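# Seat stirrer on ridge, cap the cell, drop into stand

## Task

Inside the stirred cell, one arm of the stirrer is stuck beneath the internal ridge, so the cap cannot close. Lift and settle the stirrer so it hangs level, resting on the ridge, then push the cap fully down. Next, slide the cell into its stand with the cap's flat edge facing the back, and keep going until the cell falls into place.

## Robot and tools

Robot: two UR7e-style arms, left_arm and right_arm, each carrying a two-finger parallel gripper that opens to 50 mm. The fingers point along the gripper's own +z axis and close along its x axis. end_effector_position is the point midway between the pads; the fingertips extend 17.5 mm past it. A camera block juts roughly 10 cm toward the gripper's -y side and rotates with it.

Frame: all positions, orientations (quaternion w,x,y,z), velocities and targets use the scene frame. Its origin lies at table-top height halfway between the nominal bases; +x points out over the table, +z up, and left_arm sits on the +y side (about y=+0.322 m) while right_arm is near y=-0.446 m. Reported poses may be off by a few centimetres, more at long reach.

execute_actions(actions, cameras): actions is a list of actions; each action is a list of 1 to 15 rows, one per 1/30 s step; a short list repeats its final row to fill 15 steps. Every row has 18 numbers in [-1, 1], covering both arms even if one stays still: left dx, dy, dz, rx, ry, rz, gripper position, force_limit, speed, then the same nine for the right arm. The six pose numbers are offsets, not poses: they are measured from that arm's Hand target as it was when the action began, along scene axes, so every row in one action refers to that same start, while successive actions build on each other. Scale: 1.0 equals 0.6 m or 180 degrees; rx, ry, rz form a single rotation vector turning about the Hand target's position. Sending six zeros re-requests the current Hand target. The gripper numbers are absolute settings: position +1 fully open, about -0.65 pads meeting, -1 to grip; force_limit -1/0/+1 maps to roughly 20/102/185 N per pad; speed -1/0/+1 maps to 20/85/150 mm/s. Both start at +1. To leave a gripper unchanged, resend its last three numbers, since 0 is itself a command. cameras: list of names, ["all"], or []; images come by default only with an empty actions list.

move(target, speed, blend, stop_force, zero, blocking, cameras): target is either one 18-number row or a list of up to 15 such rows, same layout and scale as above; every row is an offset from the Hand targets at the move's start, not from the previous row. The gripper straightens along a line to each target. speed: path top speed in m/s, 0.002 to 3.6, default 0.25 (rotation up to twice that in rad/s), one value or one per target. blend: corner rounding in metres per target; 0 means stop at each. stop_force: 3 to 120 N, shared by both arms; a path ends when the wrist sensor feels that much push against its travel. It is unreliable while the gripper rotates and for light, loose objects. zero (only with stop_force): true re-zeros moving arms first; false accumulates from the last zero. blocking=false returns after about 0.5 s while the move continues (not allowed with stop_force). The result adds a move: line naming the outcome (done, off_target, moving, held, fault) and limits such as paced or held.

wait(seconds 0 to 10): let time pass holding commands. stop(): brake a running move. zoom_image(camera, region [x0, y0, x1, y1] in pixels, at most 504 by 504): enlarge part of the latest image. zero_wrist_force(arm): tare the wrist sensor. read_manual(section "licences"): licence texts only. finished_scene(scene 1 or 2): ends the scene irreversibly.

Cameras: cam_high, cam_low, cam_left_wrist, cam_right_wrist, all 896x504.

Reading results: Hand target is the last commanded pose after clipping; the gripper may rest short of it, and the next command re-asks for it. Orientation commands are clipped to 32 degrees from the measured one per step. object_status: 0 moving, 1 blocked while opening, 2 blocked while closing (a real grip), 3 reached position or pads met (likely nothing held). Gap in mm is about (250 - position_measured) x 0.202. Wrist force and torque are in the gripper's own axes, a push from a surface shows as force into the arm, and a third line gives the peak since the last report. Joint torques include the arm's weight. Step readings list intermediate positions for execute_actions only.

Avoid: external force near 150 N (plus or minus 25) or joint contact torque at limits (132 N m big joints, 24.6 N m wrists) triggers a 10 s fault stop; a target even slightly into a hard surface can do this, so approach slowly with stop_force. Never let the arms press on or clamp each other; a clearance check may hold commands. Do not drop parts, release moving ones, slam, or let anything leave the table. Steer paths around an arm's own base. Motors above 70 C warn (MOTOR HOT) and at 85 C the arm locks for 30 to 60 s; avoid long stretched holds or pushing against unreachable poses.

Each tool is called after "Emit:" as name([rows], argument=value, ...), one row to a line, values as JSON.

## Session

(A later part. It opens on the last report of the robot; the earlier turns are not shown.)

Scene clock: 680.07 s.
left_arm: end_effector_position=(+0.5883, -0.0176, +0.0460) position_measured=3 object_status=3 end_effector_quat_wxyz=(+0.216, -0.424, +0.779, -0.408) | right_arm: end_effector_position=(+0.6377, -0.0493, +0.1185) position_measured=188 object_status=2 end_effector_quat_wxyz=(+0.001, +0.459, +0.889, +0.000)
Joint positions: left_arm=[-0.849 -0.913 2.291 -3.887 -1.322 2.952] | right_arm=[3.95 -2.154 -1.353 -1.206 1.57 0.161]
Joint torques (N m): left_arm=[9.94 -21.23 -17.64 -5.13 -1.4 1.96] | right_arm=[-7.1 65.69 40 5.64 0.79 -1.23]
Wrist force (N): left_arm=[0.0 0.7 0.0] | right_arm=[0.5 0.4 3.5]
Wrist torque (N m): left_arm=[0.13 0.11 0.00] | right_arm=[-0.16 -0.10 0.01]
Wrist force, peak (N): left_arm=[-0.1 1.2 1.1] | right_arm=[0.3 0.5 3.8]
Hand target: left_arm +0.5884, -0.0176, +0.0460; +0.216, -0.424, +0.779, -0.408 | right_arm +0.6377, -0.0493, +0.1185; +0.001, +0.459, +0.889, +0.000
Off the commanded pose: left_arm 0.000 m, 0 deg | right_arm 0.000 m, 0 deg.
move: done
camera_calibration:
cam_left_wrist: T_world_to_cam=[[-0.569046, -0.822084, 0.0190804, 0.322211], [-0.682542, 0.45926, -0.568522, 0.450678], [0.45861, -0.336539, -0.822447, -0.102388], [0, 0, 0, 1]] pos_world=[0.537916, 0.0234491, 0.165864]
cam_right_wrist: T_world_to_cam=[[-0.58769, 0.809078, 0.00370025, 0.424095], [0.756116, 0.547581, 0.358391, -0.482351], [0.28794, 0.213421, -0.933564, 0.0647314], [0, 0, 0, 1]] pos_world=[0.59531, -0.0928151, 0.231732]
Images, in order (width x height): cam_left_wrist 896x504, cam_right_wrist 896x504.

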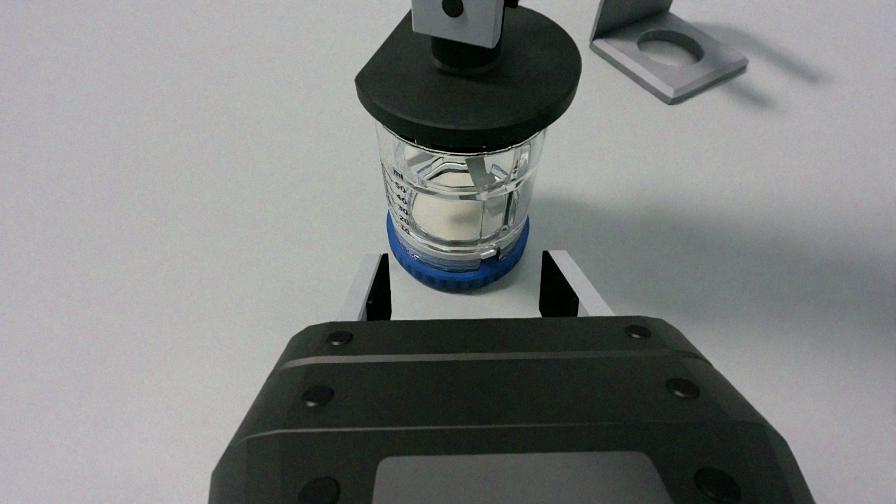

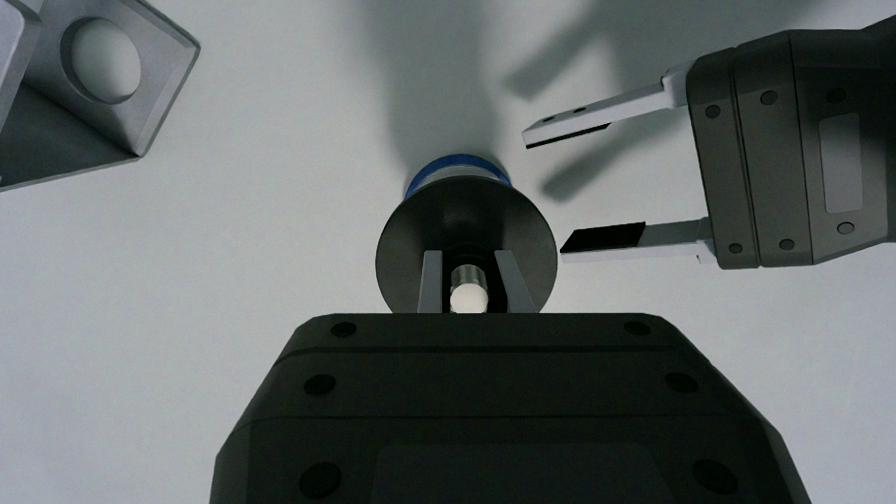

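Emit:
move([
  [0.0445,-0.0293,0,0,0,0,1,0,0, 0,0,0,0,0,0,-1,-0.6,-0.8],
], speed=0.02, stop_force=4, cameras=["cam_left_wrist","cam_right_wrist"])

Scene clock: 689.13 s.
left_arm: end_effector_position=(+0.6115, -0.0328, +0.0460) position_measured=3 object_status=3 end_effector_quat_wxyz=(+0.216, -0.424, +0.779, -0.408) | right_arm: end_effector_position=(+0.6377, -0.0493, +0.1186) position_measured=188 object_status=2 end_effector_quat_wxyz=(+0.001, +0.459, +0.889, +0.000)
Joint positions: left_arm=[-0.829 -0.893 2.211 -3.83 -1.338 2.964] | right_arm=[3.95 -2.153 -1.353 -1.206 1.57 0.161]
Joint torques (N m): left_arm=[-7.63 -46.51 -3.07 -5.14 2.47 -1.9] | right_arm=[2.59 46.68 25.64 2.82 0.86 -1.57]
Wrist force (N): left_arm=[-0.1 1.4 -0.2] | right_arm=[-0.2 0.8 1.0]
Wrist torque (N m): left_arm=[0.15 0.13 0.06] | right_arm=[-0.16 -0.12 0.01]
Wrist force, peak (N): left_arm=[-0.7 3.7 -3.9] | right_arm=[-3.4 1.2 -2.6]
Hand target: left_arm +0.6115, -0.0328, +0.0460; +0.216, -0.424, +0.779, -0.408 (not the last commanded pose) | right_arm +0.6377, -0.0493, +0.1185; +0.001, +0.459, +0.889, +0.000
Off the commanded pose: left_arm 0.004 m, 0 deg | right_arm 0.000 m, 0 deg.
move: contact (left_arm)
camera_calibration:
cam_left_wrist: T_world_to_cam=[[-0.569085, -0.822058, 0.0190483, 0.322946], [-0.68251, 0.459307, -0.568523, 0.473418], [0.45861, -0.336538, -0.822447, -0.118225], [0, 0, 0, 1]] pos_world=[0.561116, 0.00824918, 0.165763]
cam_right_wrist: T_world_to_cam=[[-0.587635, 0.809118, 0.00374918, 0.424135], [0.756116, 0.54748, 0.358546, -0.482377], [0.288053, 0.213529, -0.933505, 0.0647749], [0, 0, 0, 1]] pos_world=[0.595311, -0.0929147, 0.231832]
Images, in order (width x height): cam_left_wrist 896x504, cam_right_wrist 896x504.

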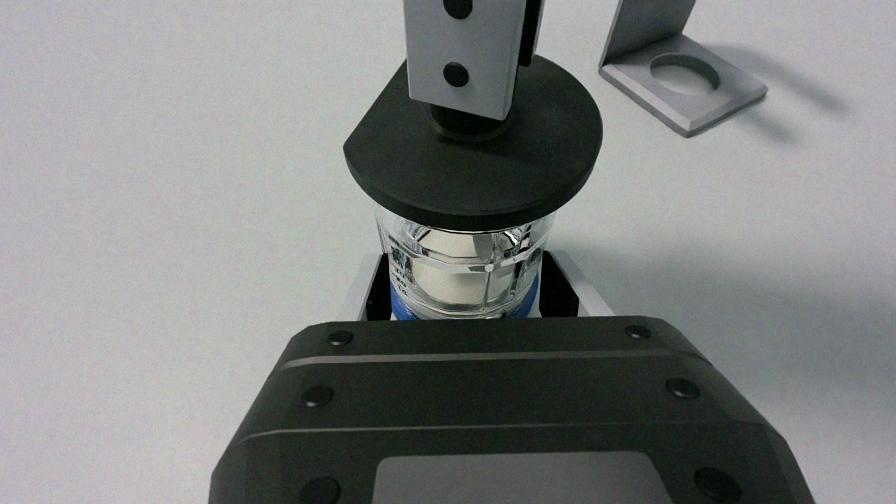

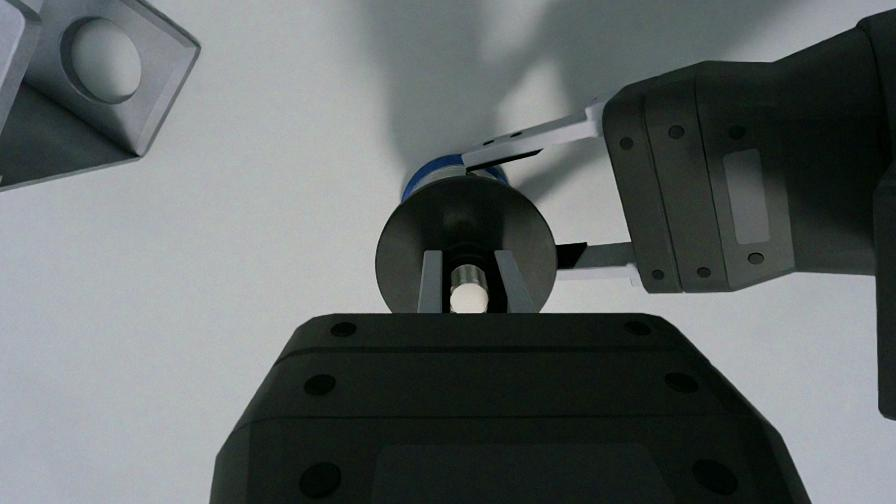

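Emit:
zoom_image(camera="cam_left_wrist", region=[350, 190, 590, 325])

Emit:
zoom_image(camera="cam_right_wrist", region=[370, 130, 650, 310])

Scaled by 2.100 from the camera's 896x504 image, which has a finer 1280x720 frame.

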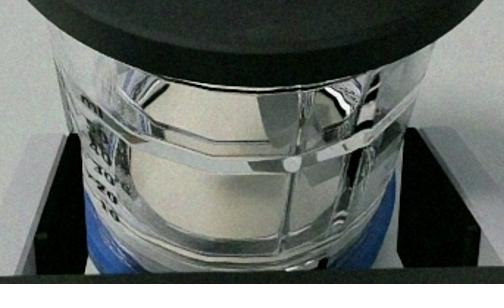

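Scaled by 1.800 from the camera's 896x504 image, which has a finer 1280x720 frame.

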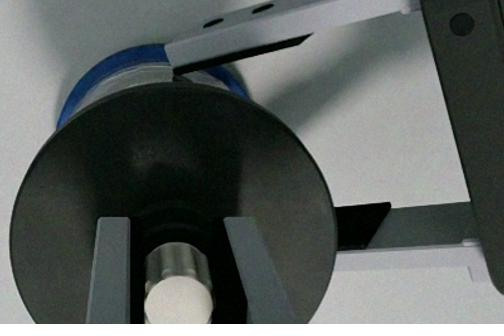

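Emit:
move([
  [0.005,-0.0033,0,0,0,0,1,0,0, 0,0,0,0,0,0,-1,-0.6,-0.8],
], speed=0.01, stop_force=8)

Emit:
execute_actions([
  [[0,0,0,0,0,0,-1,-1,-1, 0,0,0,0,0,0,-1,-0.6,-0.8]],
  [[0,0,0,0,0,0,-1,-1,-1, 0,0,0,0,0,0,-1,-0.6,-0.8]],
], cameras=["cam_left_wrist","cam_right_wrist"])

Scene clock: 699.30 s.
left_arm: end_effector_position=(+0.6127, -0.0337, +0.0460) position_measured=3 object_status=3 end_effector_quat_wxyz=(+0.216, -0.424, +0.779, -0.408) | right_arm: end_effector_position=(+0.6377, -0.0493, +0.1185) position_measured=188 object_status=2 end_effector_quat_wxyz=(+0.001, +0.459, +0.889, +0.000)
Joint positions: left_arm=[-0.828 -0.892 2.207 -3.828 -1.339 2.964] | right_arm=[3.95 -2.154 -1.353 -1.206 1.57 0.161]
Joint torques (N m): left_arm=[-7.33 -46.23 -5.17 -5.04 2.56 -1.67] | right_arm=[10.65 40.79 15.3 0.54 0.89 -1.61]
Wrist force (N): left_arm=[-0.5 3.6 -3.9] | right_arm=[-3.6 1.8 -6.3]
Wrist torque (N m): left_arm=[0.16 0.10 0.01] | right_arm=[-0.19 -0.29 0.02]
Wrist force, peak (N): left_arm=[-0.6 5.5 -8.6] | right_arm=[-6.0 1.7 -8.2]
Hand target: left_arm +0.6127, -0.0337, +0.0460; +0.216, -0.424, +0.779, -0.408 (not the last commanded pose) | right_arm +0.6377, -0.0493, +0.1185; +0.001, +0.459, +0.889, +0.000
Off the commanded pose: left_arm 0.002 m, 0 deg | right_arm 0.000 m, 0 deg.
move: contact (left_arm)

Scene clock: 700.50 s.
left_arm: end_effector_position=(+0.6127, -0.0337, +0.0460) position_measured=11 object_status=2 end_effector_quat_wxyz=(+0.216, -0.424, +0.779, -0.408) | right_arm: end_effector_position=(+0.6377, -0.0493, +0.1185) position_measured=188 object_status=2 end_effector_quat_wxyz=(+0.001, +0.459, +0.889, +0.000)
Joint positions: left_arm=[-0.828 -0.892 2.207 -3.828 -1.339 2.964] | right_arm=[3.95 -2.154 -1.353 -1.206 1.57 0.161]
Joint torques (N m): left_arm=[-8.27 -46.74 -6.64 -4.79 1.49 -1.73] | right_arm=[10.07 40.11 14.71 0.5 1.01 -1.52]
Wrist force (N): left_arm=[-1.2 3.7 -3.9] | right_arm=[-3.9 2.0 -6.1]
Wrist torque (N m): left_arm=[0.18 0.13 0.01] | right_arm=[-0.17 -0.29 0.02]
Wrist force, peak (N): left_arm=[-1.1 4.2 -4.5] | right_arm=[-3.8 1.3 -7.4]
Hand target: left_arm +0.6127, -0.0337, +0.0460; +0.216, -0.424, +0.779, -0.408 | right_arm +0.6377, -0.0493, +0.1185; +0.001, +0.459, +0.889, +0.000
Off the commanded pose: left_arm 0.000 m, 0 deg | right_arm 0.000 m, 0 deg.
Step readings (end_effector_position of left_arm | right_arm):
0: (+0.6127, -0.0337, +0.0460) | (+0.6377, -0.0493, +0.1185)
1: (+0.6127, -0.0337, +0.0460) | (+0.6377, -0.0493, +0.1185)
2: (+0.6127, -0.0337, +0.0460) | (+0.6377, -0.0493, +0.1185)
4: (+0.6127, -0.0337, +0.0460) | (+0.6377, -0.0493, +0.1185)
8: (+0.6127, -0.0337, +0.0460) | (+0.6377, -0.0493, +0.1185)
15: (+0.6127, -0.0337, +0.0460) | (+0.6377, -0.0493, +0.1185)
16: (+0.6127, -0.0337, +0.0460) | (+0.6377, -0.0493, +0.1185)
17: (+0.6127, -0.0337, +0.0460) | (+0.6377, -0.0493, +0.1185)
19: (+0.6127, -0.0337, +0.0460) | (+0.6377, -0.0493, +0.1185)
23: (+0.6127, -0.0337, +0.0460) | (+0.6377, -0.0493, +0.1185)
30: (+0.6127, -0.0337, +0.0460) | (+0.6377, -0.0493, +0.1185)
camera_calibration:
cam_left_wrist: T_world_to_cam=[[-0.569099, -0.822048, 0.0190691, 0.322892], [-0.68243, 0.459251, -0.568663, 0.474686], [0.458711, -0.336639, -0.822349, -0.119069], [0, 0, 0, 1]] pos_world=[0.562315, 0.00734943, 0.165863]
cam_right_wrist: T_world_to_cam=[[-0.58769, 0.809078, 0.00370025, 0.424095], [0.756116, 0.547581, 0.358391, -0.482351], [0.28794, 0.213421, -0.933564, 0.0647314], [0, 0, 0, 1]] pos_world=[0.59531, -0.0928151, 0.231732]
Images, in order (width x height): cam_left_wrist 896x504, cam_right_wrist 896x504.

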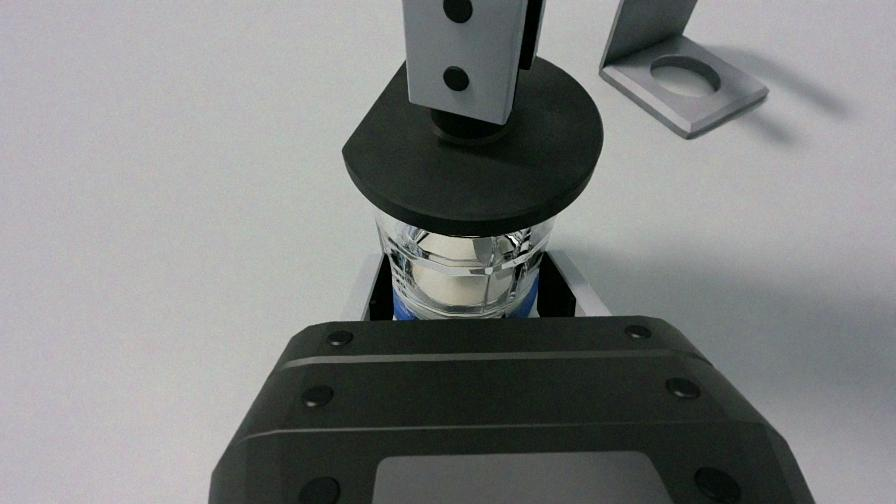

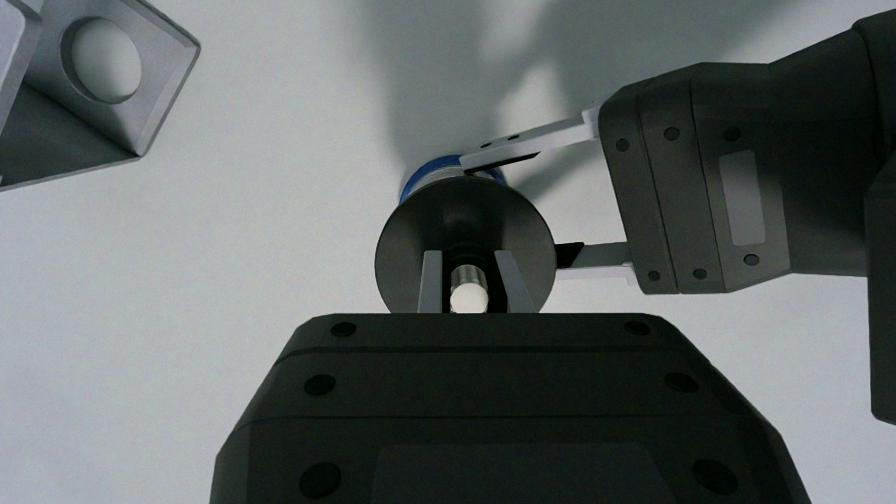

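Emit:
move([
  [0,0,0,0,0,0,-1,-1,-1, 0,0,0.0333,0,0,0,-1,-0.6,-0.8],
], speed=0.02, stop_force=15, cameras=["cam_left_wrist","cam_right_wrist"])

Scene clock: 705.37 s.
left_arm: end_effector_position=(+0.6127, -0.0337, +0.0460) position_measured=11 object_status=2 end_effector_quat_wxyz=(+0.216, -0.424, +0.779, -0.408) | right_arm: end_effector_position=(+0.6377, -0.0493, +0.1385) position_measured=188 object_status=2 end_effector_quat_wxyz=(+0.001, +0.459, +0.889, +0.000)
Joint positions: left_arm=[-0.828 -0.892 2.207 -3.828 -1.339 2.964] | right_arm=[3.95 -2.137 -1.325 -1.25 1.57 0.161]
Joint torques (N m): left_arm=[-3.8 -45.46 -13.59 -2.14 -0.99 -1.55] | right_arm=[1.32 64.15 38.97 0.95 0.65 -1.46]
Wrist force (N): left_arm=[-0.1 1.2 0.4] | right_arm=[0.4 0.1 1.9]
Wrist torque (N m): left_arm=[0.09 0.14 0.03] | right_arm=[-0.16 -0.08 0.00]
Wrist force, peak (N): left_arm=[-0.1 3.1 -5.4] | right_arm=[-3.8 1.3 -7.4]
Hand target: left_arm +0.6127, -0.0337, +0.0460; +0.216, -0.424, +0.779, -0.408 | right_arm +0.6377, -0.0493, +0.1385; +0.001, +0.459, +0.889, +0.000
Off the commanded pose: left_arm 0.000 m, 0 deg | right_arm 0.000 m, 0 deg.
move: done
camera_calibration:
cam_left_wrist: T_world_to_cam=[[-0.569099, -0.822048, 0.0190691, 0.322892], [-0.68243, 0.459251, -0.568663, 0.474686], [0.458711, -0.336639, -0.822349, -0.119069], [0, 0, 0, 1]] pos_world=[0.562315, 0.00734943, 0.165863]
cam_right_wrist: T_world_to_cam=[[-0.58769, 0.809078, 0.00370025, 0.424021], [0.756116, 0.547581, 0.358391, -0.489518], [0.28794, 0.213421, -0.933564, 0.0834027], [0, 0, 0, 1]] pos_world=[0.59531, -0.0928151, 0.251732]
Images, in order (width x height): cam_left_wrist 896x504, cam_right_wrist 896x504.

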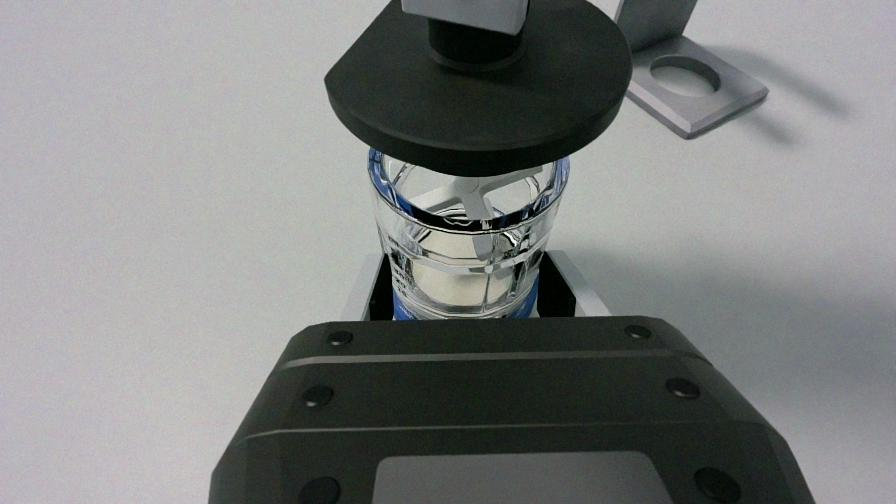

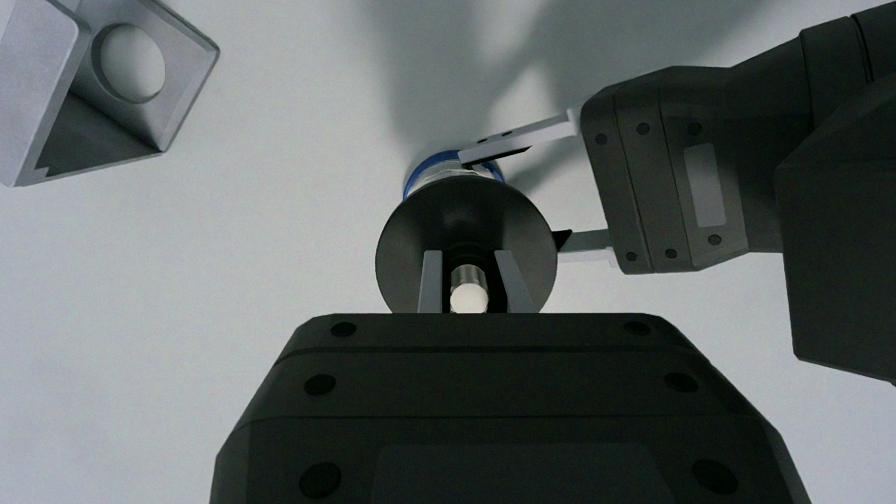

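Emit:
zoom_image(camera="cam_left_wrist", region=[340, 130, 600, 325])

Scaled by 1.938 from the camera's 896x504 image, which has a finer 1280x720 frame.

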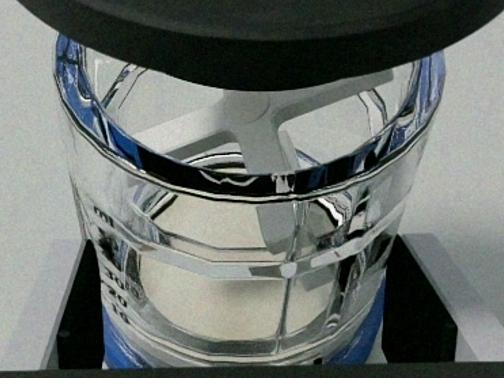

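Emit:
move([
  [0,0,0,0,0,0,-1,-1,-1, 0,0,0.1,0,0,0,-1,-0.6,-0.8],
  [0,0,0,0,0,0,-1,-1,-1, -0.133,-0.317,0.167,0,0,0,-1,-0.6,-0.8],
], speed=[0.15,0.3], blend=[0.02,0], cameras=["cam_left_wrist","cam_right_wrist"])

Emit:
zoom_image(camera="cam_left_wrist", region=[340, 120, 600, 325])

Scene clock: 715.63 s.
left_arm: end_effector_position=(+0.6127, -0.0337, +0.0460) position_measured=11 object_status=2 end_effector_quat_wxyz=(+0.216, -0.424, +0.779, -0.408) | right_arm: end_effector_position=(+0.5580, -0.2394, +0.2386) position_measured=188 object_status=2 end_effector_quat_wxyz=(+0.001, +0.459, +0.889, +0.000)
Joint positions: left_arm=[-0.828 -0.892 2.207 -3.828 -1.339 2.964] | right_arm=[3.799 -1.697 -1.666 -1.348 1.57 0.01]
Joint torques (N m): left_arm=[7.6 -42.4 -16.98 -2.4 -0.95 -1.34] | right_arm=[-6.16 42.26 15.76 0.83 1.11 -1.51]
Wrist force (N): left_arm=[-0.3 1.8 0.3] | right_arm=[0.6 0.0 1.7]
Wrist torque (N m): left_arm=[0.15 0.14 0.03] | right_arm=[-0.19 -0.11 0.02]
Wrist force, peak (N): left_arm=[-0.3 2.0 0.6] | right_arm=[0.4 -0.1 3.2]
Hand target: left_arm +0.6127, -0.0337, +0.0460; +0.216, -0.424, +0.779, -0.408 | right_arm +0.5579, -0.2395, +0.2387; +0.001, +0.459, +0.889, +0.000
Off the commanded pose: left_arm 0.000 m, 0 deg | right_arm 0.000 m, 0 deg.
move: done
camera_calibration:
cam_left_wrist: T_world_to_cam=[[-0.569099, -0.822048, 0.0190691, 0.322892], [-0.68243, 0.459251, -0.568663, 0.474686], [0.458711, -0.336639, -0.822349, -0.119069], [0, 0, 0, 1]] pos_world=[0.562315, 0.00734943, 0.165863]
cam_right_wrist: T_world_to_cam=[[-0.587623, 0.809127, 0.00364454, 0.530616], [0.756166, 0.547546, 0.35834, -0.361089], [0.287947, 0.213324, -0.933584, 0.240443], [0, 0, 0, 1]] pos_world=[0.51561, -0.282916, 0.351932]
Images, in order (width x height): cam_left_wrist 896x504, cam_right_wrist 896x504.

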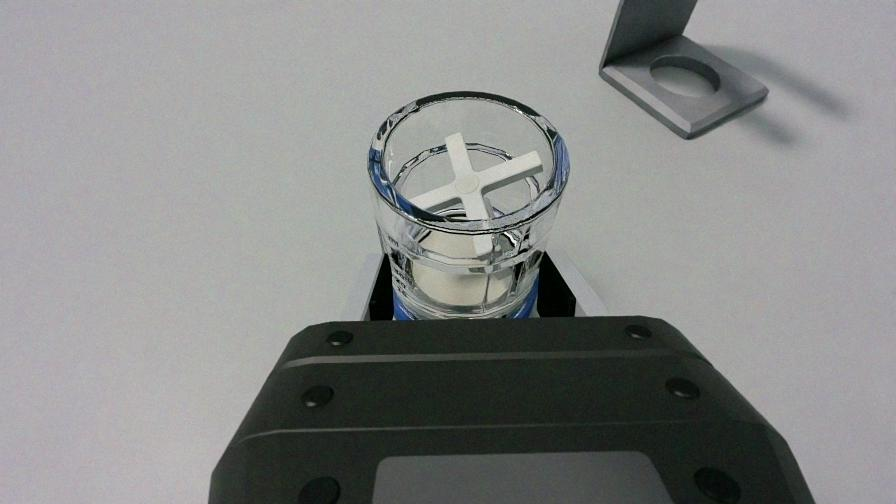

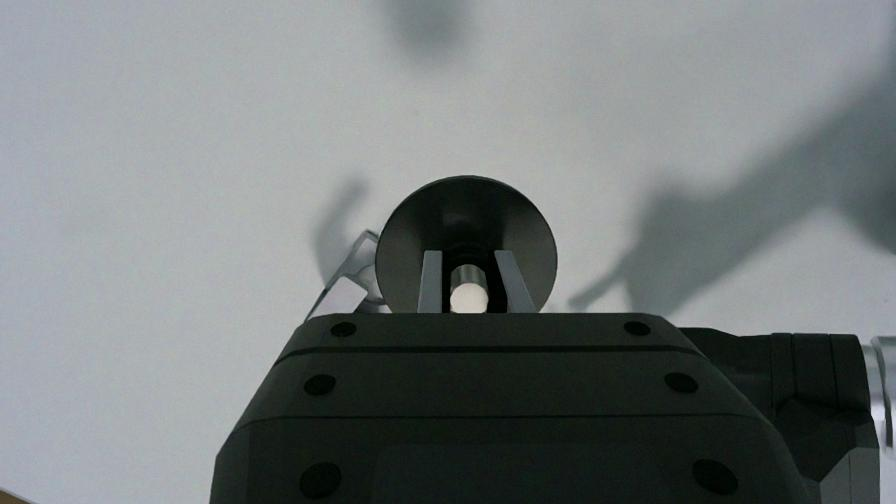

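Scaled by 1.938 from the camera's 896x504 image, which has a finer 1280x720 frame.

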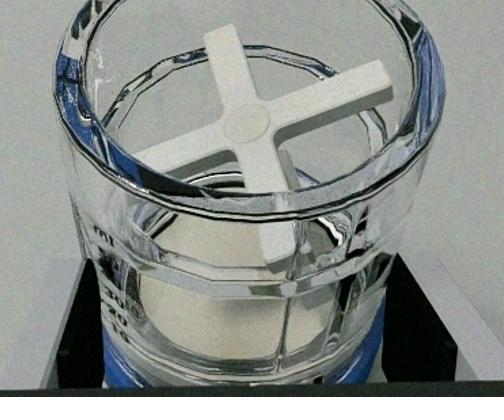

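Emit:
execute_actions([
  [[0,0,0,0,0,0,1,-1,0, 0,0,0,0,0,0,-1,-0.6,-0.8]],
])

Emit:
move([
  [-0.0418,0.0275,0,0,0,0,1,-1,0, 0,0,0,0,0,0,-1,-0.6,-0.8],
  [-0.0418,0.0275,0.13,0.1063,0.1627,-0.0018,1,-1,0, 0,0,0,0,0,0,-1,-0.6,-0.8],
  [0.0082,-0.023,0.1137,0.1063,0.1627,-0.0018,1,-1,0, 0,0,0,0,0,0,-1,-0.6,-0.8],
], speed=[0.06,0.25,0.15], blend=[0.005,0.01,0], cameras=["cam_left_wrist"])

Emit:
zoom_image(camera="cam_left_wrist", region=[360, 160, 560, 330])

Scene clock: 806.77 s.
left_arm: end_effector_position=(+0.6127, -0.0337, +0.0460) position_measured=3 object_status=3 end_effector_quat_wxyz=(+0.216, -0.424, +0.779, -0.408) | right_arm: end_effector_position=(+0.5579, -0.2395, +0.2387) position_measured=188 object_status=2 end_effector_quat_wxyz=(+0.001, +0.459, +0.889, +0.000)
Joint positions: left_arm=[-0.828 -0.892 2.207 -3.828 -1.339 2.964] | right_arm=[3.799 -1.697 -1.666 -1.348 1.57 0.01]
Joint torques (N m): left_arm=[7.18 -42.11 -17.89 -2.21 -0.96 -1.36] | right_arm=[-8.25 44.84 15.2 0.99 1.05 -1.61]
Wrist force (N): left_arm=[-0.2 1.2 -0.2] | right_arm=[0.3 -0.1 1.8]
Wrist torque (N m): left_arm=[0.11 0.16 0.03] | right_arm=[-0.19 -0.07 0.02]
Wrist force, peak (N): left_arm=[-0.3 2.1 0.9] | right_arm=[0.5 0.0 2.0]
Hand target: left_arm +0.6127, -0.0337, +0.0460; +0.216, -0.424, +0.779, -0.408 | right_arm +0.5579, -0.2395, +0.2387; +0.001, +0.459, +0.889, +0.000
Off the commanded pose: left_arm 0.000 m, 0 deg | right_arm 0.000 m, 0 deg.
Step readings (end_effector_position of left_arm | right_arm):
0: (+0.6127, -0.0337, +0.0460) | (+0.5579, -0.2395, +0.2387)
1: (+0.6127, -0.0337, +0.0460) | (+0.5579, -0.2395, +0.2387)
2: (+0.6127, -0.0337, +0.0460) | (+0.5579, -0.2395, +0.2387)
4: (+0.6127, -0.0337, +0.0460) | (+0.5579, -0.2395, +0.2387)
8: (+0.6127, -0.0337, +0.0460) | (+0.5579, -0.2395, +0.2387)
15: (+0.6127, -0.0337, +0.0460) | (+0.5579, -0.2395, +0.2387)

Scene clock: 809.40 s.
left_arm: end_effector_position=(+0.6176, -0.0474, +0.1143) position_measured=3 object_status=3 end_effector_quat_wxyz=(+0.079, -0.469, +0.866, -0.155) | right_arm: end_effector_position=(+0.5579, -0.2395, +0.2387) position_measured=188 object_status=2 end_effector_quat_wxyz=(+0.001, +0.459, +0.889, +0.000)
Joint positions: left_arm=[-0.773 -1.195 1.834 -2.553 -1.499 2.917] | right_arm=[3.799 -1.697 -1.666 -1.348 1.57 0.01]
Joint torques (N m): left_arm=[9.39 -25.18 -31.96 -1.97 -1.8 1.82] | right_arm=[-7.51 45.26 15.75 1.53 1.18 -1.31]
Wrist force (N): left_arm=[0.1 1.6 0.0] | right_arm=[0.4 -0.1 1.9]
Wrist torque (N m): left_arm=[0.34 0.06 -0.05] | right_arm=[-0.20 -0.08 0.02]
Wrist force, peak (N): left_arm=[-0.2 2.9 0.9] | right_arm=[0.6 0.0 1.9]
Hand target: left_arm +0.6176, -0.0475, +0.1143; +0.079, -0.469, +0.866, -0.155 | right_arm +0.5579, -0.2395, +0.2387; +0.001, +0.459, +0.889, +0.000
Off the commanded pose: left_arm 0.000 m, 0 deg | right_arm 0.000 m, 0 deg.
move: done
camera_calibration:
cam_left_wrist: T_world_to_cam=[[-0.56027, -0.827664, 0.0327169, 0.305801], [-0.827992, 0.560712, 0.00558038, 0.552134], [-0.0229634, -0.0239628, -0.999449, 0.262746], [0, 0, 0, 1]] pos_world=[0.634527, -0.0501913, 0.249515]
Images, in order (width x height): cam_left_wrist 896x504.

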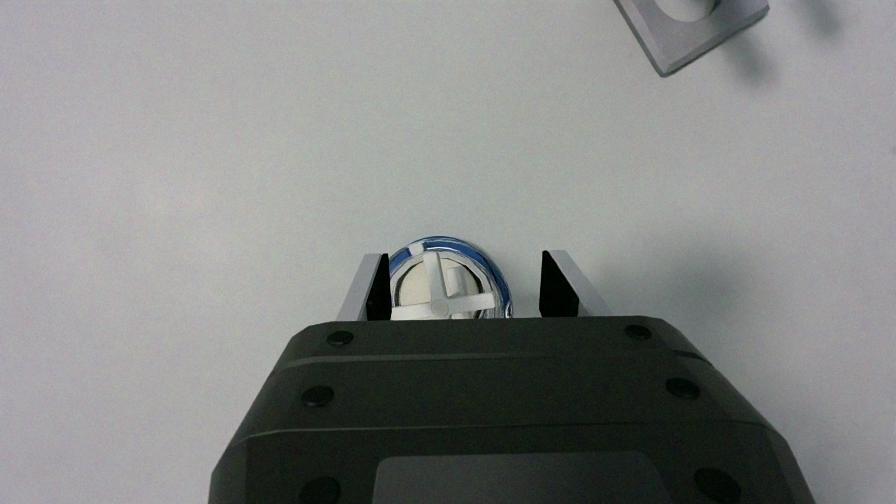

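Scaled by 2.520 from the camera's 896x504 image, which has a finer 1280x720 frame.

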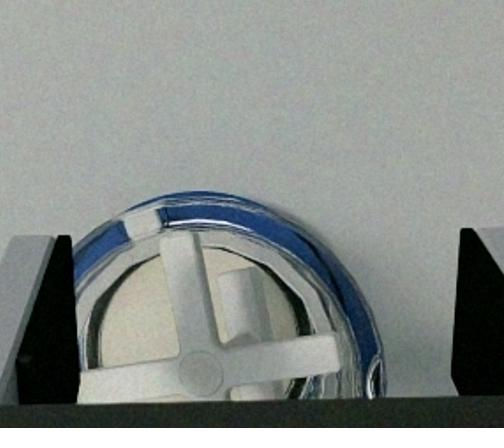

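Emit:
move([
  [-0.0417,0.0118,0,0,0,0,1,-1,0, 0,0,0,0,0,0,-1,-0.6,-0.8],
], speed=0.1, cameras=["cam_left_wrist","cam_low"])

Emit:
zoom_image(camera="cam_left_wrist", region=[360, 160, 540, 320])

Scene clock: 817.23 s.
left_arm: end_effector_position=(+0.5927, -0.0404, +0.1143) position_measured=3 object_status=3 end_effector_quat_wxyz=(+0.079, -0.469, +0.866, -0.155) | right_arm: end_effector_position=(+0.5579, -0.2395, +0.2387) position_measured=188 object_status=2 end_effector_quat_wxyz=(+0.001, +0.459, +0.889, +0.000)
Joint positions: left_arm=[-0.798 -1.245 1.907 -2.574 -1.491 2.894] | right_arm=[3.799 -1.697 -1.666 -1.348 1.57 0.01]
Joint torques (N m): left_arm=[-6.85 -44.87 -16.48 -4.85 2.47 -1.79] | right_arm=[-7.87 44.05 15.73 1.98 0.88 -1.1]
Wrist force (N): left_arm=[-0.1 1.8 -0.2] | right_arm=[0.6 -0.1 1.8]
Wrist torque (N m): left_arm=[0.37 0.11 0.20] | right_arm=[-0.20 -0.11 0.02]
Wrist force, peak (N): left_arm=[0.1 2.3 -0.2] | right_arm=[0.3 0.2 2.1]
Hand target: left_arm +0.5926, -0.0404, +0.1143; +0.079, -0.469, +0.866, -0.155 | right_arm +0.5579, -0.2395, +0.2387; +0.001, +0.459, +0.889, +0.000
Off the commanded pose: left_arm 0.000 m, 0 deg | right_arm 0.000 m, 0 deg.
move: done
camera_calibration:
cam_left_wrist: T_world_to_cam=[[-0.560269, -0.827667, 0.0326341, 0.29772], [-0.827992, 0.560712, 0.00563649, 0.527661], [-0.0229635, -0.0238628, -0.999451, 0.262349], [0, 0, 0, 1]] pos_world=[0.609727, -0.0431916, 0.249515]
Images, in order (width x height): cam_low 896x504, cam_left_wrist 896x504.

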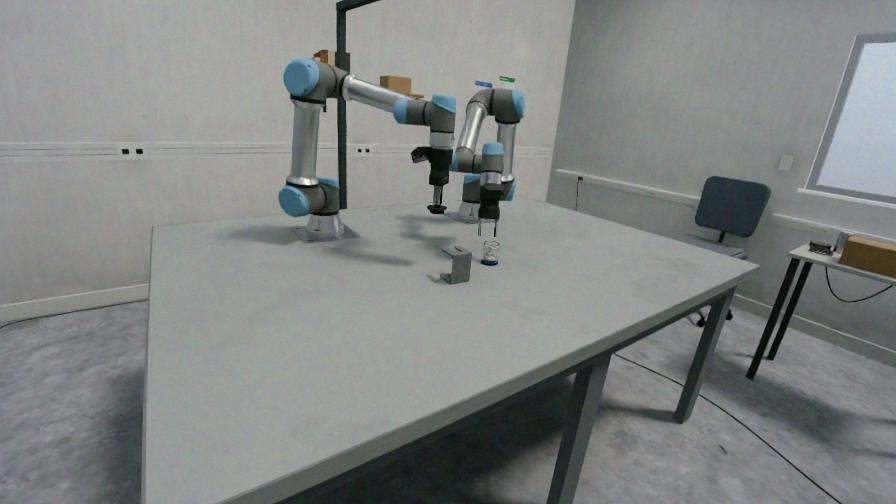

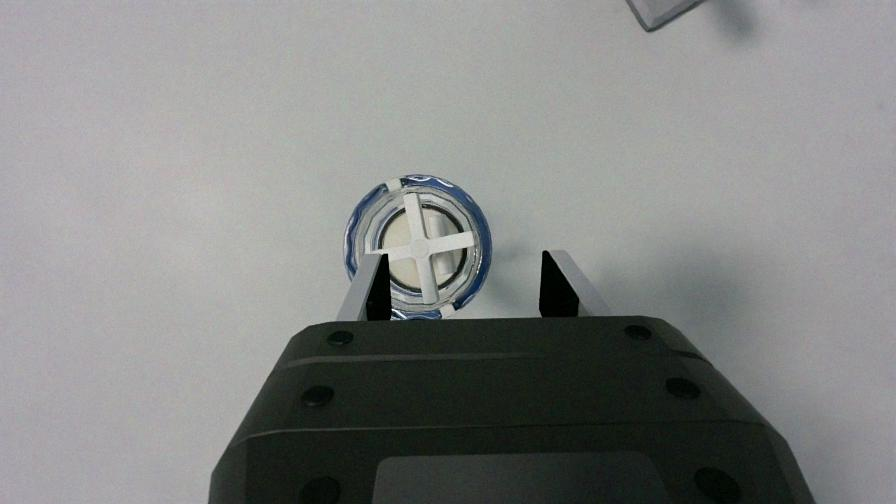

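Scaled by 2.800 from the camera's 896x504 image, which has a finer 1280x720 frame.

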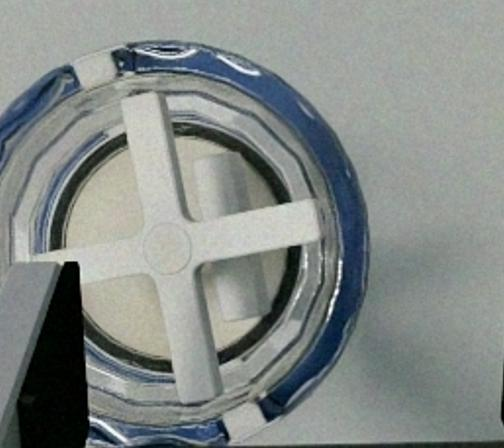

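Emit:
move([
  [0.0353,-0.0015,0.0178,-0.0334,0.1221,0.5476,-0.22,-0.8,0, 0,0,0,0,0,0,-1,-0.6,-0.8],
], speed=0.5, cameras=["cam_left_wrist"])

Emit:
zoom_image(camera="cam_left_wrist", region=[360, 150, 560, 320])

Scene clock: 866.73 s.
left_arm: end_effector_position=(+0.6138, -0.0413, +0.1249) position_measured=186 object_status=3 end_effector_quat_wxyz=(+0.000, +0.979, -0.202, +0.000) | right_arm: end_effector_position=(+0.5579, -0.2395, +0.2387) position_measured=188 object_status=2 end_effector_quat_wxyz=(+0.001, +0.459, +0.889, +0.000)
Joint positions: left_arm=[-0.743 -1.106 1.522 -1.987 -1.57 1.195] | right_arm=[3.799 -1.697 -1.666 -1.348 1.57 0.01]
Joint torques (N m): left_arm=[9.54 -28.89 -33.91 -1.06 -1.64 -2.05] | right_arm=[-7.05 44.69 15.86 3.28 0.96 -1.22]
Wrist force (N): left_arm=[0.1 2.4 -0.3] | right_arm=[0.4 0.0 1.8]
Wrist torque (N m): left_arm=[0.62 0.06 0.13] | right_arm=[-0.20 -0.09 0.02]
Wrist force, peak (N): left_arm=[-0.2 2.7 -0.3] | right_arm=[0.5 0.0 2.0]
Hand target: left_arm +0.6138, -0.0413, +0.1249; +0.000, +0.979, -0.202, +0.000 | right_arm +0.5579, -0.2395, +0.2387; +0.001, +0.459, +0.889, +0.000
Off the commanded pose: left_arm 0.000 m, 0 deg | right_arm 0.000 m, 0 deg.
move: done
camera_calibration:
cam_left_wrist: T_world_to_cam=[[0.914668, -0.403237, 0.0279642, -0.578749], [-0.387072, -0.853871, 0.347965, 0.173758], [-0.116435, -0.329097, -0.93709, 0.310434], [0, 0, 0, 1]] pos_world=[0.632765, 0.0171568, 0.246627]
Images, in order (width x height): cam_left_wrist 896x504.

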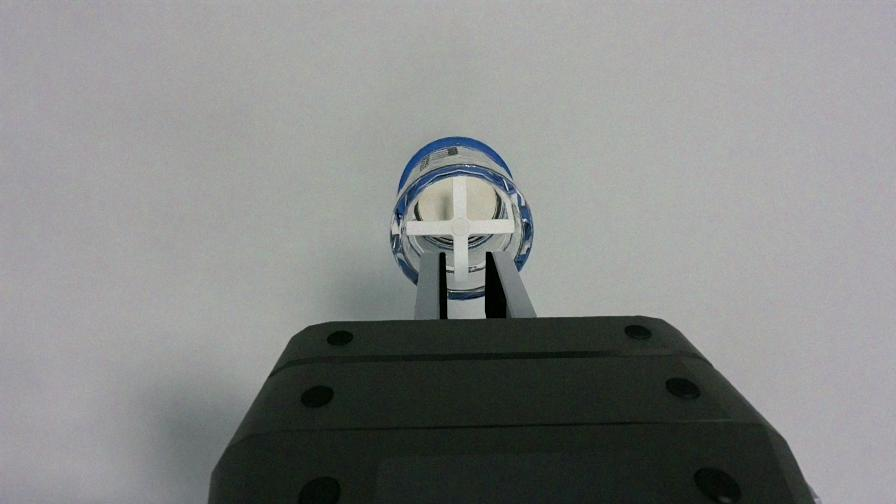

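Scaled by 2.520 from the camera's 896x504 image, which has a finer 1280x720 frame.

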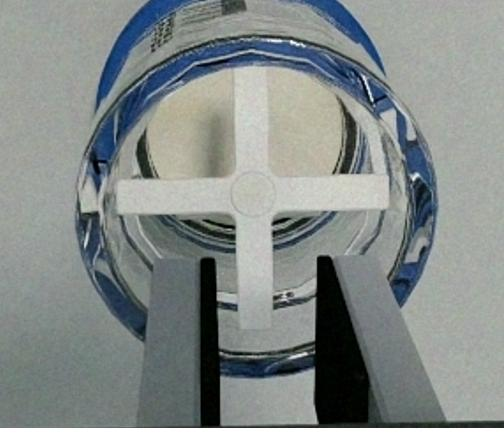

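Emit:
move([
  [0.0013,0.0032,-0.0415,0,0,0,-0.22,-0.8,0, 0,0,0,0,0,0,-1,-0.6,-0.8],
], speed=0.06, stop_force=4, cameras=["cam_left_wrist"])

Emit:
zoom_image(camera="cam_left_wrist", region=[360, 160, 560, 330])

Scene clock: 894.10 s.
left_arm: end_effector_position=(+0.6146, -0.0394, +0.1000) position_measured=186 object_status=3 end_effector_quat_wxyz=(+0.000, +0.979, -0.202, +0.000) | right_arm: end_effector_position=(+0.5579, -0.2395, +0.2387) position_measured=188 object_status=2 end_effector_quat_wxyz=(+0.001, +0.459, +0.889, +0.000)
Joint positions: left_arm=[-0.74 -1.082 1.555 -2.044 -1.57 1.198] | right_arm=[3.799 -1.697 -1.666 -1.348 1.57 0.01]
Joint torques (N m): left_arm=[9.47 -29.14 -17.71 -4.41 -1.15 1.78] | right_arm=[-7.56 43.96 16.12 4.02 1.12 -1.04]
Wrist force (N): left_arm=[-0.1 2.1 -0.5] | right_arm=[0.6 0.0 1.7]
Wrist torque (N m): left_arm=[0.56 0.07 -0.11] | right_arm=[-0.19 -0.11 0.02]
Wrist force, peak (N): left_arm=[-0.1 2.6 -0.3] | right_arm=[0.5 0.1 2.0]
Hand target: left_arm +0.6146, -0.0394, +0.1000; +0.000, +0.979, -0.202, +0.000 | right_arm +0.5579, -0.2395, +0.2387; +0.001, +0.459, +0.889, +0.000
Off the commanded pose: left_arm 0.000 m, 0 deg | right_arm 0.000 m, 0 deg.
move: done
camera_calibration:
cam_left_wrist: T_world_to_cam=[[0.914755, -0.403046, 0.0278861, -0.578059], [-0.386868, -0.853962, 0.347969, 0.184226], [-0.116434, -0.329095, -0.937091, 0.287819], [0, 0, 0, 1]] pos_world=[0.633566, 0.0190571, 0.221727]
Images, in order (width x height): cam_left_wrist 896x504.

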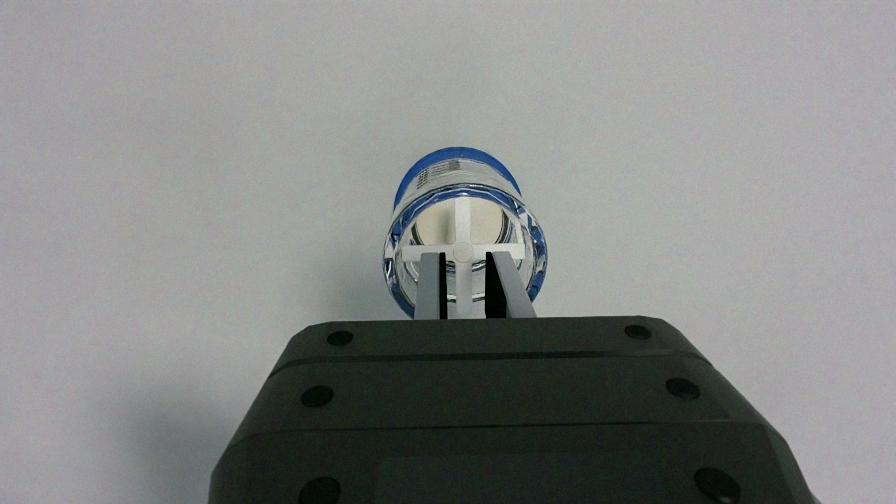

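Scaled by 2.520 from the camera's 896x504 image, which has a finer 1280x720 frame.

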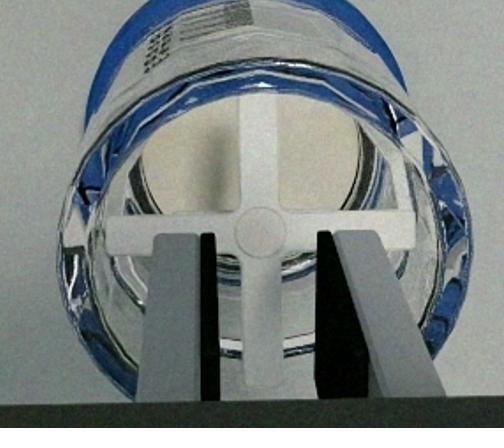

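Emit:
move([
  [0.0,0.0,-0.0333,0,0,0,-0.22,-0.8,0, 0,0,0,0,0,0,-1,-0.6,-0.8],
], speed=0.012, stop_force=3, cameras=["cam_left_wrist"])

Emit:
zoom_image(camera="cam_left_wrist", region=[360, 160, 560, 330])

Scene clock: 902.80 s.
left_arm: end_effector_position=(+0.6146, -0.0394, +0.0821) position_measured=186 object_status=3 end_effector_quat_wxyz=(+0.000, +0.979, -0.202, +0.000) | right_arm: end_effector_position=(+0.5579, -0.2395, +0.2387) position_measured=188 object_status=2 end_effector_quat_wxyz=(+0.001, +0.459, +0.889, +0.000)
Joint positions: left_arm=[-0.74 -1.062 1.575 -2.084 -1.57 1.198] | right_arm=[3.799 -1.697 -1.666 -1.348 1.57 0.01]
Joint torques (N m): left_arm=[7.86 -52.24 -31.09 -1.49 1.39 1.88] | right_arm=[-7.02 43.7 16.99 5.12 1.34 -0.92]
Wrist force (N): left_arm=[-0.6 2.1 -3.9] | right_arm=[0.4 0.1 1.7]
Wrist torque (N m): left_arm=[0.56 0.13 -0.11] | right_arm=[-0.16 -0.08 0.02]
Wrist force, peak (N): left_arm=[-3.3 2.2 -17.4] | right_arm=[0.5 -0.1 2.1]
Hand target: left_arm +0.6146, -0.0394, +0.0821; +0.000, +0.979, -0.202, +0.000 (not the last commanded pose) | right_arm +0.5579, -0.2395, +0.2387; +0.001, +0.459, +0.889, +0.000
Off the commanded pose: left_arm 0.002 m, 0 deg | right_arm 0.000 m, 0 deg.
move: contact (left_arm)
camera_calibration:
cam_left_wrist: T_world_to_cam=[[0.914755, -0.403046, 0.0278861, -0.57756], [-0.386868, -0.853962, 0.347969, 0.190455], [-0.116434, -0.329095, -0.937091, 0.271045], [0, 0, 0, 1]] pos_world=[0.633566, 0.0190571, 0.203827]
Images, in order (width x height): cam_left_wrist 896x504.

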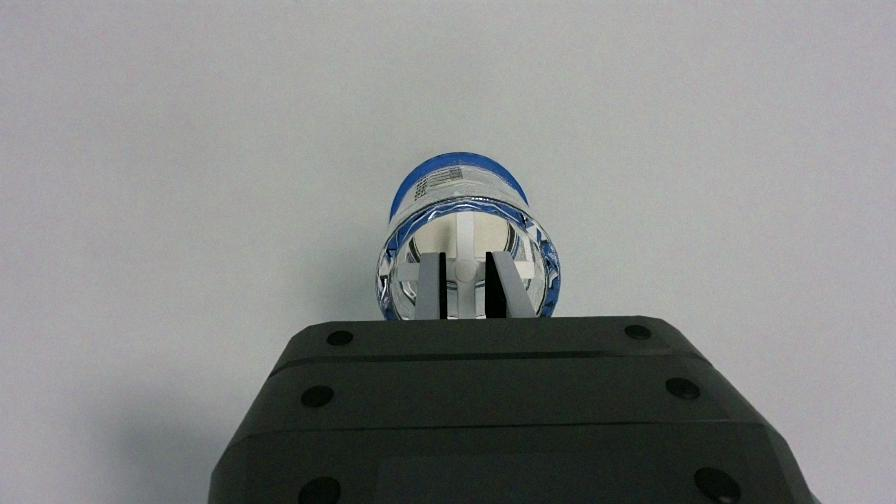

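Scaled by 2.520 from the camera's 896x504 image, which has a finer 1280x720 frame.

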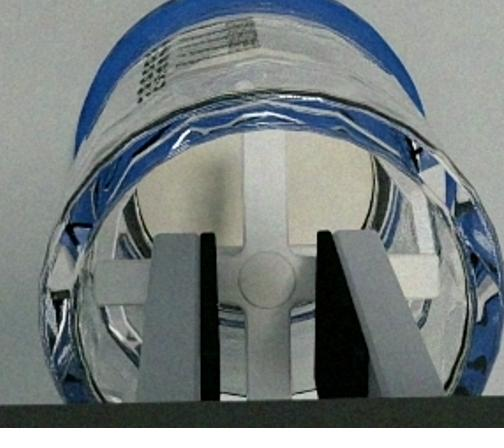

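Emit:
move([
  [0.0,0.0,0.0015,0,0,0,-0.22,-0.8,0, 0,0,0,0,0,0,-1,-0.6,-0.8],
], speed=0.02)

Emit:
execute_actions([
  [[0,0,0,0,0,0,-1,-1,-1, 0,0,0,0,0,0,-1,-0.6,-0.8]],
  [[0,0,0,0,0,0,-1,-1,-1, 0,0,0,0,0,0,-1,-0.6,-0.8]],
], cameras=["cam_left_wrist"])

Emit:
zoom_image(camera="cam_left_wrist", region=[360, 160, 560, 330])

Scene clock: 907.50 s.
left_arm: end_effector_position=(+0.6146, -0.0394, +0.0830) position_measured=186 object_status=3 end_effector_quat_wxyz=(+0.000, +0.979, -0.202, +0.000) | right_arm: end_effector_position=(+0.5579, -0.2395, +0.2387) position_measured=188 object_status=2 end_effector_quat_wxyz=(+0.001, +0.459, +0.889, +0.000)
Joint positions: left_arm=[-0.74 -1.063 1.574 -2.082 -1.57 1.198] | right_arm=[3.799 -1.697 -1.666 -1.348 1.57 0.01]
Joint torques (N m): left_arm=[8.28 -53.48 -32.38 -1.04 1.38 1.95] | right_arm=[-6.94 43.65 16.73 5.46 1.02 -0.91]
Wrist force (N): left_arm=[-0.1 2.2 -0.3] | right_arm=[0.3 0.0 2.0]
Wrist torque (N m): left_arm=[0.58 0.10 -0.11] | right_arm=[-0.20 -0.07 0.03]
Wrist force, peak (N): left_arm=[-0.7 2.1 -4.2] | right_arm=[0.5 0.0 2.1]
Hand target: left_arm +0.6146, -0.0394, +0.0830; +0.000, +0.979, -0.202, +0.000 | right_arm +0.5579, -0.2395, +0.2387; +0.001, +0.459, +0.889, +0.000
Off the commanded pose: left_arm 0.000 m, 0 deg | right_arm 0.000 m, 0 deg.
move: done

Scene clock: 908.70 s.
left_arm: end_effector_position=(+0.6146, -0.0394, +0.0830) position_measured=225 object_status=2 end_effector_quat_wxyz=(+0.000, +0.979, -0.202, +0.000) | right_arm: end_effector_position=(+0.5579, -0.2395, +0.2387) position_measured=188 object_status=2 end_effector_quat_wxyz=(+0.001, +0.459, +0.889, +0.000)
Joint positions: left_arm=[-0.74 -1.063 1.574 -2.082 -1.57 1.198] | right_arm=[3.799 -1.697 -1.666 -1.348 1.57 0.01]
Joint torques (N m): left_arm=[8.13 -53.64 -32.22 -1.41 1.2 1.96] | right_arm=[-5.79 43.8 16.77 5.48 1.2 -0.96]
Wrist force (N): left_arm=[0.0 2.2 -0.3] | right_arm=[0.5 0.0 1.7]
Wrist torque (N m): left_arm=[0.57 0.09 -0.11] | right_arm=[-0.19 -0.10 0.02]
Wrist force, peak (N): left_arm=[0.0 2.2 -0.3] | right_arm=[0.6 0.1 2.0]
Hand target: left_arm +0.6146, -0.0394, +0.0830; +0.000, +0.979, -0.202, +0.000 | right_arm +0.5579, -0.2395, +0.2387; +0.001, +0.459, +0.889, +0.000
Off the commanded pose: left_arm 0.000 m, 0 deg | right_arm 0.000 m, 0 deg.
Step readings (end_effector_position of left_arm | right_arm):
0: (+0.6146, -0.0394, +0.0830) | (+0.5579, -0.2395, +0.2387)
1: (+0.6146, -0.0394, +0.0830) | (+0.5579, -0.2395, +0.2387)
2: (+0.6146, -0.0394, +0.0830) | (+0.5579, -0.2395, +0.2387)
4: (+0.6146, -0.0394, +0.0830) | (+0.5579, -0.2395, +0.2387)
8: (+0.6146, -0.0394, +0.0830) | (+0.5579, -0.2395, +0.2387)
15: (+0.6146, -0.0394, +0.0830) | (+0.5579, -0.2395, +0.2387)
16: (+0.6146, -0.0394, +0.0830) | (+0.5579, -0.2395, +0.2387)
17: (+0.6146, -0.0394, +0.0830) | (+0.5579, -0.2395, +0.2387)
19: (+0.6146, -0.0394, +0.0830) | (+0.5579, -0.2395, +0.2387)
23: (+0.6146, -0.0394, +0.0830) | (+0.5579, -0.2395, +0.2387)
30: (+0.6146, -0.0394, +0.0830) | (+0.5579, -0.2395, +0.2387)
camera_calibration:
cam_left_wrist: T_world_to_cam=[[0.914755, -0.403046, 0.0278861, -0.577585], [-0.386868, -0.853962, 0.347969, 0.190141], [-0.116434, -0.329095, -0.937091, 0.271888], [0, 0, 0, 1]] pos_world=[0.633566, 0.0190571, 0.204727]
Images, in order (width x height): cam_left_wrist 896x504.

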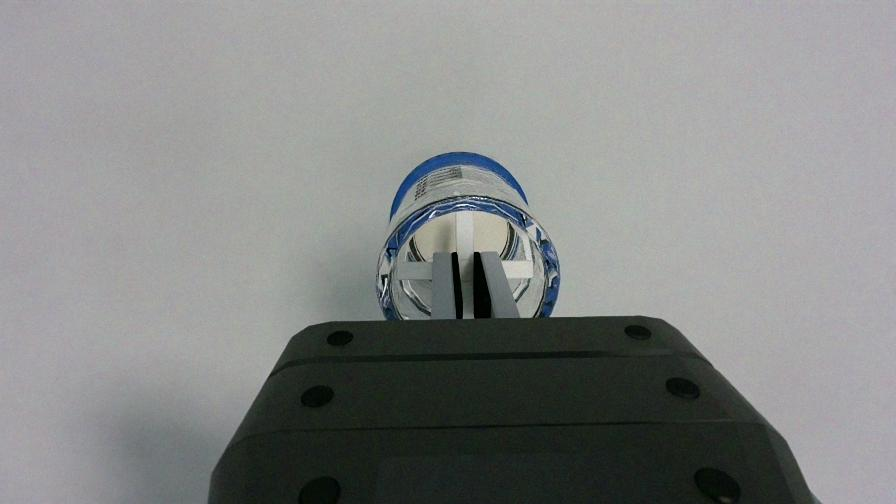

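Scaled by 2.520 from the camera's 896x504 image, which has a finer 1280x720 frame.

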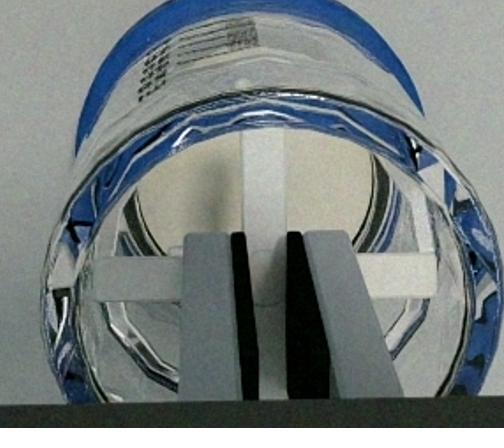

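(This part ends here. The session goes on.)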